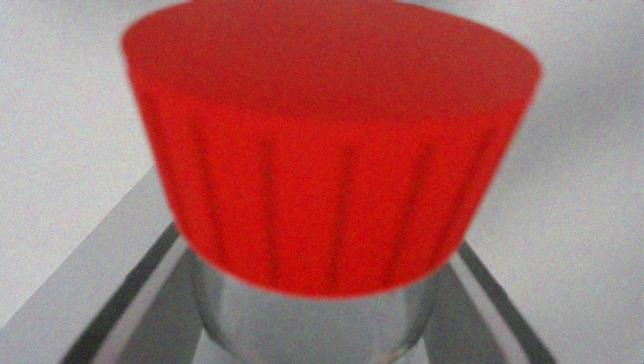

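Emit:
{"name": "move", "arguments": {"target": {"side": "right", "x": 0.37, "y": 0.163, "z": 1.251, "quat_wxyz": [0.4882, -0.4174, -0.4974, 0.5825]}, "min_time_s": 0.6}}

Emit:
{"name": "move", "arguments": {"target": {"side": "right", "x": 0.37, "y": 0.163, "z": 1.23, "quat_wxyz": [0.4882, -0.4174, -0.4974, 0.5825]}, "min_time_s": 0.6, "cameras": ["right_wrist_camera", "head_camera"]}}

Scene clock: 198.20 s.
Joint torques (N m): left_arm=[-2.46 11.3 0.42 -1.64 -0.02 -0.65 0.32] | right_arm=[-19.62 6.67 -5.54 4.46 1.74 1.31 0.28]
External joint torques (N m): left_arm=[-0.21 0.96 -0.74 -0.24 -0.07 -0.08 0.33] | right_arm=[0.66 0.85 1.88 -0.05 0.22 0.07 0.29]
Wrist force (N): left_arm=[-0.6 -0.8 -4.4] | right_arm=[3.5 5.7 -0.7]
Wrist torque (N m): left_arm=[-0.12 0.05 -0.03] | right_arm=[-0.23 0.13 -0.31]
Wrist force, peak (N): left_arm=[-0.7 -1.0 -4.7] | right_arm=[3.9 6.8 -0.7]
move: done
base_odometry: x=-0.584 y=+2.445 heading=+1.806
lidar_m: 0.47 0.49 0.66 1.13 1.93 2.47 5.37 3.13 2.64 1.93 0.69 0.49
base_status: not commanded
joint_positions: torso_squat_rad=+0.350 torso_shift_rad=+0.000 torso_pitch_rad=+0.000 torso_yaw_rad=+0.750 left_shoulder_pitch_rad=+0.030 left_shoulder_roll_rad=+0.350 left_shoulder_yaw_rad=+0.025 left_elbow_rad=-0.263 left_forearm_roll_rad=-0.030 left_wrist_pitch_rad=-0.019 left_hand_roll_rad=+0.030 left_gripper_m=+0.100 right_shoulder_pitch_rad=+1.203 right_shoulder_roll_rad=-2.871 right_shoulder_yaw_rad=-1.031 right_elbow_rad=-1.881 right_forearm_roll_rad=-0.540 right_wrist_pitch_rad=+1.506 right_hand_roll_rad=-0.693 right_gripper_m=+0.055 head_pan_rad=-0.520 head_tilt_rad=+0.360
joint_status: all done
wheel_motors_off: 0
motor_effort: left_wheel=+4(5) right_wheel=-4(5)
contact_limits: right_gripper_m 550 mA
chest: x=-0.2279 y=-0.0002 z=+1.2475 quat_wxyz=(+0.931, +0.000, +0.000, +0.366)
left_hand: x=-0.4767 y=+0.4277 z=+0.6186 quat_wxyz=(+0.912, +0.209, -0.054, +0.348)
right_hand: x=+0.3697 y=+0.1630 z=+1.2511 quat_wxyz=(+0.488, -0.417, -0.498, +0.583)
right_hand_status: reached (checked arc that bows 3 mm and turns the hand up to 1 deg, planned for 0.6 s): 0 mm and 0.0 deg off.
pictures: none

Scene clock: 199.13 s.
Joint torques (N m): left_arm=[-2.47 11.07 0.84 -1.35 -0.07 -0.77 0.16] | right_arm=[-19.82 6.24 -4.6 4.76 1.65 1.86 -0.17]
External joint torques (N m): left_arm=[-0.23 0.73 -0.33 0.04 -0.12 -0.2 0.17] | right_arm=[0.73 0.04 2.64 0.48 0.18 0.56 -0.17]
Wrist force (N): left_arm=[-0.6 -0.9 -4.5] | right_arm=[2.4 6.3 0.1]
Wrist torque (N m): left_arm=[-0.12 0.04 -0.03] | right_arm=[-0.27 0.00 -0.11]
Wrist force, peak (N): left_arm=[-0.7 -1.0 -4.7] | right_arm=[3.6 6.5 -0.6]
move: done
base_odometry: x=-0.584 y=+2.445 heading=+1.806
lidar_m: 0.47 0.49 0.67 1.13 1.93 2.48 5.37 3.14 2.64 1.93 0.68 0.49
base_status: not commanded
joint_positions: torso_squat_rad=+0.350 torso_shift_rad=+0.000 torso_pitch_rad=+0.000 torso_yaw_rad=+0.750 left_shoulder_pitch_rad=+0.030 left_shoulder_roll_rad=+0.350 left_shoulder_yaw_rad=+0.025 left_elbow_rad=-0.263 left_forearm_roll_rad=-0.030 left_wrist_pitch_rad=-0.019 left_hand_roll_rad=+0.030 left_gripper_m=+0.100 right_shoulder_pitch_rad=+1.249 right_shoulder_roll_rad=-2.903 right_shoulder_yaw_rad=-1.017 right_elbow_rad=-1.865 right_forearm_roll_rad=-0.511 right_wrist_pitch_rad=+1.516 right_hand_roll_rad=-0.738 right_gripper_m=+0.055 head_pan_rad=-0.520 head_tilt_rad=+0.360
joint_status: all done
wheel_motors_off: 0
motor_effort: left_wheel=+5(5) right_wheel=-4(5)
contact_limits: right_gripper_m 550 mA
chest: x=-0.2279 y=-0.0002 z=+1.2475 quat_wxyz=(+0.931, +0.000, +0.000, +0.366)
left_hand: x=-0.4768 y=+0.4277 z=+0.6186 quat_wxyz=(+0.912, +0.209, -0.054, +0.348)
right_hand: x=+0.3699 y=+0.1631 z=+1.2300 quat_wxyz=(+0.488, -0.417, -0.498, +0.583)
right_hand_status: reached (checked arc that bows 1 mm and turns the hand up to 0 deg, planned for 0.6 s): 0 mm and 0.0 deg off.
pictures: head_camera, right_wrist_camera
head_camera: T_world_to_cam=[[0.20083, -0.97933, 0.02404, 0.02685], [-0.30627, -0.08608, -0.94805, 1.36721], [0.93052, 0.18303, -0.31722, 0.59668]] pos_world=[-0.14188, 0.03477, 1.48481]
right_wrist_camera: T_world_to_cam=[[0.16576, -0.9847, 0.05382, 0.02821], [-0.60987, -0.14524, -0.77908, 1.23462], [0.77497, 0.09631, -0.62461, 0.53804]] pos_world=[0.33132, 0.15527, 1.29642]

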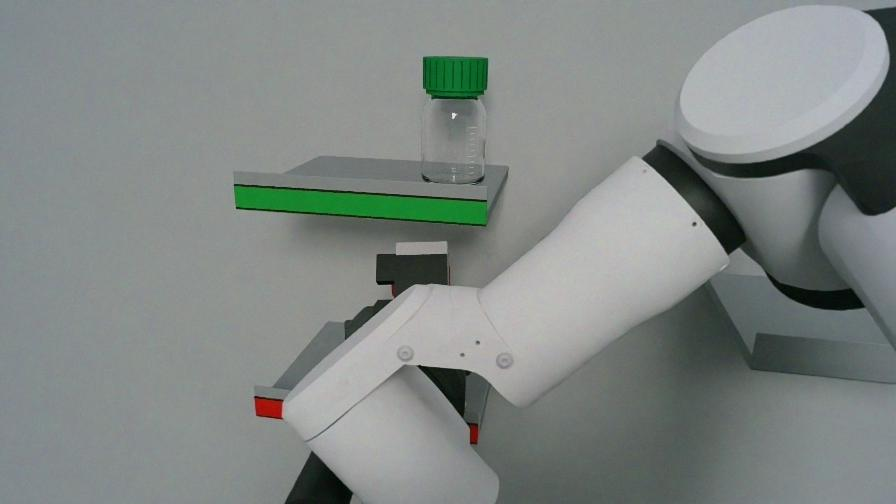

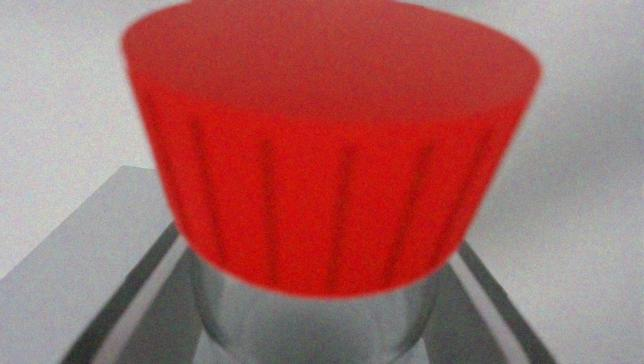

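Emit:
{"name": "move", "arguments": {"target": {"side": "right", "x": 0.37, "y": 0.163, "z": 1.2235, "quat_wxyz": [0.4882, -0.4174, -0.4974, 0.5825]}, "min_time_s": 0.4}}

Emit:
{"name": "move", "arguments": {"target": {"side": "right", "x": 0.37, "y": 0.163, "z": 1.2215, "quat_wxyz": [0.4882, -0.4174, -0.4974, 0.5825]}, "min_time_s": 0.3}}

Scene clock: 201.13 s.
Joint torques (N m): left_arm=[-2.22 11.37 0.68 -1.36 -0.25 -0.71 0.29] | right_arm=[-19.42 5.66 -5.1 4.52 1.63 1.88 -0.21]
External joint torques (N m): left_arm=[0.02 1.02 -0.49 0.03 -0.31 -0.14 0.3] | right_arm=[1.2 -0.64 2.09 0.31 0.18 0.55 -0.2]
Wrist force (N): left_arm=[-0.4 -1.0 -4.6] | right_arm=[2.7 5.7 -0.2]
Wrist torque (N m): left_arm=[-0.11 0.06 -0.03] | right_arm=[-0.20 0.07 -0.08]
Wrist force, peak (N): left_arm=[-0.6 -1.1 -4.7] | right_arm=[3.4 6.7 -0.4]
move: done
base_odometry: x=-0.584 y=+2.445 heading=+1.806
lidar_m: 0.47 0.49 0.66 1.12 1.92 2.48 5.37 3.14 2.64 1.94 0.69 0.49
base_status: not commanded
joint_positions: torso_squat_rad=+0.350 torso_shift_rad=+0.000 torso_pitch_rad=+0.000 torso_yaw_rad=+0.750 left_shoulder_pitch_rad=+0.030 left_shoulder_roll_rad=+0.350 left_shoulder_yaw_rad=+0.025 left_elbow_rad=-0.263 left_forearm_roll_rad=-0.030 left_wrist_pitch_rad=-0.019 left_hand_roll_rad=+0.030 left_gripper_m=+0.100 right_shoulder_pitch_rad=+1.263 right_shoulder_roll_rad=-2.913 right_shoulder_yaw_rad=-1.014 right_elbow_rad=-1.860 right_forearm_roll_rad=-0.502 right_wrist_pitch_rad=+1.519 right_hand_roll_rad=-0.751 right_gripper_m=+0.055 head_pan_rad=-0.520 head_tilt_rad=+0.360
joint_status: all done
wheel_motors_off: 0
motor_effort: left_wheel=+5(5) right_wheel=-4(5)
contact_limits: right_gripper_m 550 mA
chest: x=-0.2279 y=-0.0002 z=+1.2475 quat_wxyz=(+0.931, +0.000, +0.000, +0.366)
left_hand: x=-0.4768 y=+0.4277 z=+0.6186 quat_wxyz=(+0.912, +0.209, -0.054, +0.348)
right_hand: x=+0.3698 y=+0.1630 z=+1.2236 quat_wxyz=(+0.488, -0.417, -0.498, +0.583)
right_hand_status: reached (checked arc that bows 0 mm and turns the hand up to 0 deg, planned for 0.4 s): 0 mm and 0.0 deg off.
pictures: none

Scene clock: 201.77 s.
Joint torques (N m): left_arm=[-2.32 10.89 0.73 -1.62 -0.04 -0.52 0.15] | right_arm=[-17.15 4.44 -4.06 3.81 0.88 0.63 -0.17]
External joint torques (N m): left_arm=[-0.08 0.55 -0.43 -0.22 -0.1 0.04 0.16] | right_arm=[3.5 -1.9 3.11 -0.38 -0.57 -0.69 -0.16]
Wrist force (N): left_arm=[-0.6 -1.0 -4.5] | right_arm=[1.4 -0.9 3.8]
Wrist torque (N m): left_arm=[-0.11 0.03 -0.03] | right_arm=[-0.21 0.02 -0.14]
Wrist force, peak (N): left_arm=[-0.6 -0.8 -4.7] | right_arm=[3.2 6.4 -0.7]
move: done
base_odometry: x=-0.584 y=+2.445 heading=+1.806
lidar_m: 0.47 0.48 0.67 1.12 1.93 2.47 5.37 3.14 2.64 1.94 0.68 0.49
base_status: not commanded
joint_positions: torso_squat_rad=+0.350 torso_shift_rad=+0.000 torso_pitch_rad=+0.000 torso_yaw_rad=+0.750 left_shoulder_pitch_rad=+0.030 left_shoulder_roll_rad=+0.350 left_shoulder_yaw_rad=+0.025 left_elbow_rad=-0.263 left_forearm_roll_rad=-0.030 left_wrist_pitch_rad=-0.019 left_hand_roll_rad=+0.030 left_gripper_m=+0.100 right_shoulder_pitch_rad=+1.267 right_shoulder_roll_rad=-2.916 right_shoulder_yaw_rad=-1.013 right_elbow_rad=-1.857 right_forearm_roll_rad=-0.499 right_wrist_pitch_rad=+1.521 right_hand_roll_rad=-0.755 right_gripper_m=+0.055 head_pan_rad=-0.520 head_tilt_rad=+0.360
joint_status: all done
wheel_motors_off: 0
motor_effort: left_wheel=+5(5) right_wheel=-4(5)
contact_limits: right_gripper_m 550 mA
chest: x=-0.2280 y=-0.0002 z=+1.2475 quat_wxyz=(+0.931, +0.000, +0.000, +0.366)
left_hand: x=-0.4768 y=+0.4277 z=+0.6185 quat_wxyz=(+0.912, +0.209, -0.054, +0.348)
right_hand: x=+0.3700 y=+0.1631 z=+1.2222 quat_wxyz=(+0.488, -0.417, -0.498, +0.582)
right_hand_status: reached (checked arc that bows 0 mm and turns the hand up to 0 deg, planned for 0.3 s): 1 mm and 0.1 deg off.
pictures: none

Emit:
{"name": "move", "arguments": {"target": {"side": "right", "x": 0.37, "y": 0.163, "z": 1.2225, "quat_wxyz": [0.4882, -0.4174, -0.4974, 0.5825]}, "min_time_s": 0.3}}

Emit:
{"name": "move", "arguments": {"joints": {"right_gripper_m": 0.095}, "cameras": ["right_wrist_camera"]}}

Scene clock: 202.73 s.
Joint torques (N m): left_arm=[-2.33 11.17 0.64 -1.18 -0.02 -0.63 0.28] | right_arm=[-19.73 6.4 -6.22 3.96 0.89 0.76 0.02]
External joint torques (N m): left_arm=[-0.08 0.83 -0.52 0.21 -0.08 -0.06 0.29] | right_arm=[0.91 0.06 0.96 -0.23 -0.56 -0.57 0.02]
Wrist force (N): left_arm=[0.0 -1.2 -4.3] | right_arm=[1.5 1.0 3.0]
Wrist torque (N m): left_arm=[-0.08 0.11 -0.03] | right_arm=[-0.20 0.07 -0.16]
Wrist force, peak (N): left_arm=[-0.6 -1.0 -4.6] | right_arm=[1.7 -0.8 3.7]
move: done
base_odometry: x=-0.584 y=+2.445 heading=+1.806
lidar_m: 0.46 0.48 0.65 1.13 1.92 2.48 5.37 3.13 2.64 1.93 0.69 0.49
base_status: not commanded
joint_positions: torso_squat_rad=+0.350 torso_shift_rad=+0.000 torso_pitch_rad=+0.000 torso_yaw_rad=+0.750 left_shoulder_pitch_rad=+0.030 left_shoulder_roll_rad=+0.350 left_shoulder_yaw_rad=+0.025 left_elbow_rad=-0.263 left_forearm_roll_rad=-0.030 left_wrist_pitch_rad=-0.019 left_hand_roll_rad=+0.030 left_gripper_m=+0.100 right_shoulder_pitch_rad=+1.267 right_shoulder_roll_rad=-2.916 right_shoulder_yaw_rad=-1.013 right_elbow_rad=-1.857 right_forearm_roll_rad=-0.499 right_wrist_pitch_rad=+1.521 right_hand_roll_rad=-0.755 right_gripper_m=+0.055 head_pan_rad=-0.520 head_tilt_rad=+0.360
joint_status: all done
wheel_motors_off: 0
motor_effort: left_wheel=+4(5) right_wheel=-3(4)
contact_limits: right_gripper_m 550 mA
chest: x=-0.2280 y=-0.0002 z=+1.2475 quat_wxyz=(+0.931, +0.000, +0.000, +0.366)
left_hand: x=-0.4768 y=+0.4277 z=+0.6185 quat_wxyz=(+0.912, +0.209, -0.054, +0.348)
right_hand: x=+0.3700 y=+0.1632 z=+1.2224 quat_wxyz=(+0.488, -0.417, -0.498, +0.582)
right_hand_status: reached (checked arc that bows 0 mm and turns the hand up to 0 deg, planned for 0.3 s): 0 mm and 0.1 deg off.
pictures: none

Scene clock: 203.67 s.
Joint torques (N m): left_arm=[-2.26 11.05 0.72 -1.41 -0.08 -0.63 0.12] | right_arm=[-19.73 6.23 -6.16 3.96 1.16 1.05 -0.17]
External joint torques (N m): left_arm=[-0.02 0.71 -0.45 -0.02 -0.14 -0.06 0.13] | right_arm=[0.91 -0.11 1.02 -0.24 -0.29 -0.28 -0.16]
Wrist force (N): left_arm=[-0.4 -0.9 -4.2] | right_arm=[2.8 4.6 0.1]
Wrist torque (N m): left_arm=[-0.12 0.06 -0.04] | right_arm=[-0.21 0.05 -0.13]
Wrist force, peak (N): left_arm=[-0.4 -0.8 -4.8] | right_arm=[3.5 4.9 -0.4]
move: done
base_odometry: x=-0.584 y=+2.445 heading=+1.806
lidar_m: 0.47 0.49 0.67 1.12 1.93 2.48 5.37 3.14 2.64 1.93 0.69 0.49
base_status: not commanded
joint_positions: torso_squat_rad=+0.350 torso_shift_rad=+0.000 torso_pitch_rad=+0.000 torso_yaw_rad=+0.750 left_shoulder_pitch_rad=+0.030 left_shoulder_roll_rad=+0.350 left_shoulder_yaw_rad=+0.025 left_elbow_rad=-0.263 left_forearm_roll_rad=-0.030 left_wrist_pitch_rad=-0.019 left_hand_roll_rad=+0.030 left_gripper_m=+0.100 right_shoulder_pitch_rad=+1.267 right_shoulder_roll_rad=-2.916 right_shoulder_yaw_rad=-1.013 right_elbow_rad=-1.857 right_forearm_roll_rad=-0.499 right_wrist_pitch_rad=+1.521 right_hand_roll_rad=-0.755 right_gripper_m=+0.095 head_pan_rad=-0.520 head_tilt_rad=+0.360
joint_status: all done
wheel_motors_off: 0
motor_effort: left_wheel=+5(5) right_wheel=-4(5)
contact_limits: right_gripper_m 550 mA
chest: x=-0.2280 y=-0.0002 z=+1.2475 quat_wxyz=(+0.931, +0.000, +0.000, +0.366)
left_hand: x=-0.4768 y=+0.4277 z=+0.6185 quat_wxyz=(+0.912, +0.209, -0.054, +0.348)
right_hand: x=+0.3700 y=+0.1632 z=+1.2223 quat_wxyz=(+0.488, -0.417, -0.498, +0.582)
right_wrist_camera: T_world_to_cam=[[0.16549, -0.9848, 0.05281, 0.03012], [-0.60899, -0.14416, -0.77997, 1.22933], [0.77572, 0.09691, -0.62358, 0.53155]] pos_world=[0.33132, 0.15537, 1.28872]

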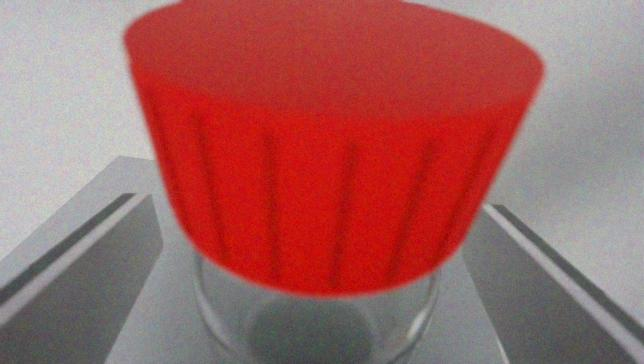

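Emit:
{"name": "move", "arguments": {"target": {"side": "right", "x": 0.326, "y": 0.1553, "z": 1.224, "quat_wxyz": [0.4882, -0.4174, -0.4974, 0.5825]}, "min_time_s": 0.6, "cameras": ["right_wrist_camera"]}}

Emit:
{"name": "move", "arguments": {"target": {"side": "right", "x": 0.27, "y": 0.146, "z": 1.226, "quat_wxyz": [0.4882, -0.4174, -0.4974, 0.5825]}, "min_time_s": 0.7, "cameras": ["right_wrist_camera", "head_camera"]}}

Scene clock: 205.13 s.
Joint torques (N m): left_arm=[-2.45 11.42 0.3 -1.47 -0.01 -0.64 0.16] | right_arm=[-19.94 5.78 -7.26 3.37 1.28 1.33 -0.2]
External joint torques (N m): left_arm=[-0.21 1.08 -0.87 -0.08 -0.06 -0.07 0.17] | right_arm=[-0.46 -0.34 -0.24 -0.14 -0.11 -0.07 -0.2]
Wrist force (N): left_arm=[-0.3 -0.8 -4.5] | right_arm=[2.8 4.6 -0.6]
Wrist torque (N m): left_arm=[-0.12 0.06 -0.03] | right_arm=[-0.28 0.04 -0.09]
Wrist force, peak (N): left_arm=[-0.7 -1.0 -4.7] | right_arm=[3.7 5.1 -0.3]
move: done
base_odometry: x=-0.584 y=+2.445 heading=+1.806
lidar_m: 0.47 0.49 0.66 1.13 1.93 2.48 5.37 3.14 2.64 1.93 0.69 0.50
base_status: not commanded
joint_positions: torso_squat_rad=+0.350 torso_shift_rad=+0.000 torso_pitch_rad=+0.000 torso_yaw_rad=+0.750 left_shoulder_pitch_rad=+0.030 left_shoulder_roll_rad=+0.350 left_shoulder_yaw_rad=+0.025 left_elbow_rad=-0.263 left_forearm_roll_rad=-0.030 left_wrist_pitch_rad=-0.019 left_hand_roll_rad=+0.030 left_gripper_m=+0.100 right_shoulder_pitch_rad=+1.233 right_shoulder_roll_rad=-2.933 right_shoulder_yaw_rad=-1.036 right_elbow_rad=-2.014 right_forearm_roll_rad=-0.548 right_wrist_pitch_rad=+1.668 right_hand_roll_rad=-0.808 right_gripper_m=+0.095 head_pan_rad=-0.520 head_tilt_rad=+0.360
joint_status: all done
wheel_motors_off: 0
motor_effort: left_wheel=+5(5) right_wheel=-4(5)
contact_limits: right_gripper_m 550 mA
chest: x=-0.2280 y=-0.0002 z=+1.2475 quat_wxyz=(+0.931, +0.000, +0.000, +0.366)
left_hand: x=-0.4768 y=+0.4277 z=+0.6185 quat_wxyz=(+0.912, +0.209, -0.054, +0.349)
right_hand: x=+0.3264 y=+0.1553 z=+1.2239 quat_wxyz=(+0.488, -0.418, -0.497, +0.583)
right_hand_status: reached (checked arc that bows 4 mm and turns the hand up to 1 deg, planned for 0.6 s): 0 mm and 0.0 deg off.
right_wrist_camera: T_world_to_cam=[[0.1655, -0.98469, 0.0547, 0.02721], [-0.60959, -0.14574, -0.7792, 1.20225], [0.77525, 0.09561, -0.62438, 0.56842]] pos_world=[0.28771, 0.14767, 1.29022]

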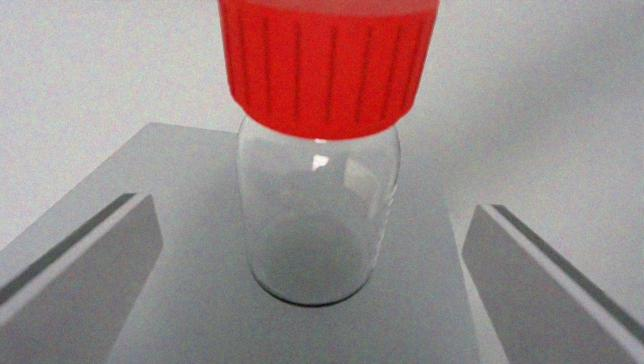

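Scene clock: 206.17 s.
Joint torques (N m): left_arm=[-2.23 11.01 0.57 -1.39 0.01 -0.67 0.29] | right_arm=[-18.82 5.96 -6.67 2.47 1.28 1.36 -0.04]
External joint torques (N m): left_arm=[0.01 0.66 -0.6 0.01 -0.05 -0.1 0.3] | right_arm=[-0.68 -0.21 0.01 -0.19 0.02 -0.16 -0.04]
Wrist force (N): left_arm=[-0.4 -1.2 -4.4] | right_arm=[2.9 5.2 -0.4]
Wrist torque (N m): left_arm=[-0.07 0.07 -0.03] | right_arm=[-0.28 0.05 -0.13]
Wrist force, peak (N): left_arm=[-0.6 -1.0 -4.7] | right_arm=[3.0 5.7 -0.4]
move: done
base_odometry: x=-0.584 y=+2.445 heading=+1.806
lidar_m: 0.47 0.48 0.67 1.12 1.93 2.47 5.37 3.14 2.63 1.94 0.69 0.49
base_status: not commanded
joint_positions: torso_squat_rad=+0.350 torso_shift_rad=+0.000 torso_pitch_rad=+0.000 torso_yaw_rad=+0.750 left_shoulder_pitch_rad=+0.030 left_shoulder_roll_rad=+0.350 left_shoulder_yaw_rad=+0.025 left_elbow_rad=-0.263 left_forearm_roll_rad=-0.030 left_wrist_pitch_rad=-0.019 left_hand_roll_rad=+0.030 left_gripper_m=+0.100 right_shoulder_pitch_rad=+1.204 right_shoulder_roll_rad=-2.991 right_shoulder_yaw_rad=-1.088 right_elbow_rad=-2.177 right_forearm_roll_rad=-0.641 right_wrist_pitch_rad=+1.853 right_hand_roll_rad=-0.894 right_gripper_m=+0.095 head_pan_rad=-0.520 head_tilt_rad=+0.360
joint_status: all done
wheel_motors_off: 0
motor_effort: left_wheel=+4(5) right_wheel=-4(5)
contact_limits: right_gripper_m 550 mA
chest: x=-0.2280 y=-0.0002 z=+1.2475 quat_wxyz=(+0.931, +0.000, +0.000, +0.366)
left_hand: x=-0.4768 y=+0.4277 z=+0.6185 quat_wxyz=(+0.912, +0.209, -0.054, +0.349)
right_hand: x=+0.2707 y=+0.1461 z=+1.2259 quat_wxyz=(+0.488, -0.418, -0.498, +0.583)
right_hand_status: reached (checked arc that bows 3 mm and turns the hand up to 1 deg, planned for 0.7 s): 1 mm and 0.1 deg off.
pictures: head_camera, right_wrist_camera
head_camera: T_world_to_cam=[[0.20083, -0.97933, 0.02406, 0.02682], [-0.30617, -0.08608, -0.94808, 1.36726], [0.93055, 0.18303, -0.31713, 0.59655]] pos_world=[-0.14188, 0.03477, 1.48481]
right_wrist_camera: T_world_to_cam=[[0.16634, -0.98451, 0.05535, 0.0261], [-0.60927, -0.14676, -0.77926, 1.16865], [0.77532, 0.0959, -0.62425, 0.61351]] pos_world=[0.23202, 0.13837, 1.29222]

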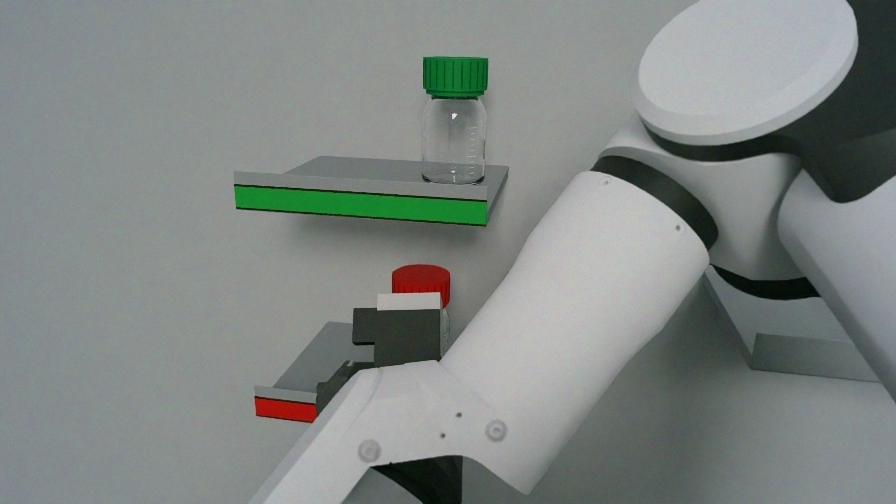

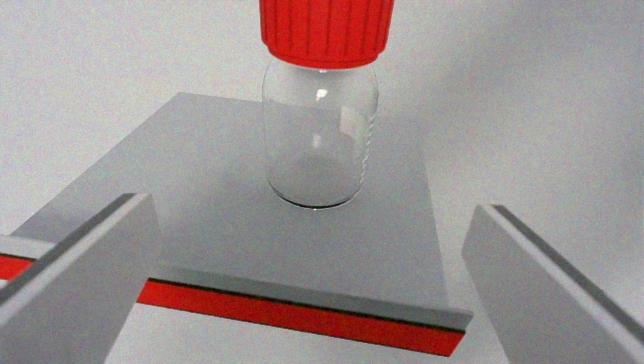

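Emit:
{"name": "zoom_image", "arguments": {"camera": "head_camera", "region": [220, 30, 540, 240]}}

Emit:
{"name": "zoom_image", "arguments": {"camera": "right_wrist_camera", "region": [140, 60, 480, 360]}}

Scaled by 1.575 from the camera's image (finer frame: 1280x720).

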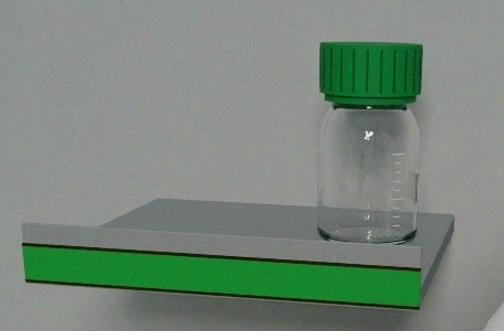

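Scaled by 1.482 from the camera's image (finer frame: 1265x715).

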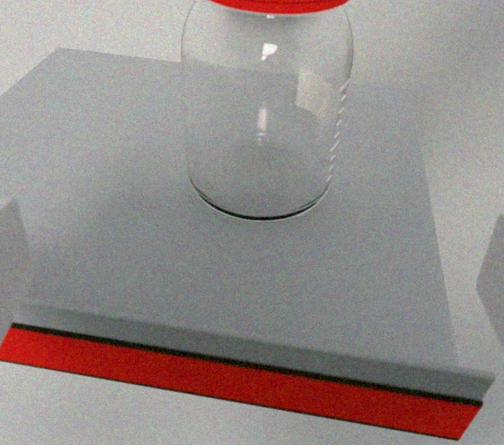

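Emit:
{"name": "finished_scene", "arguments": {"scene": 2}}

The scene is finished: the task was done.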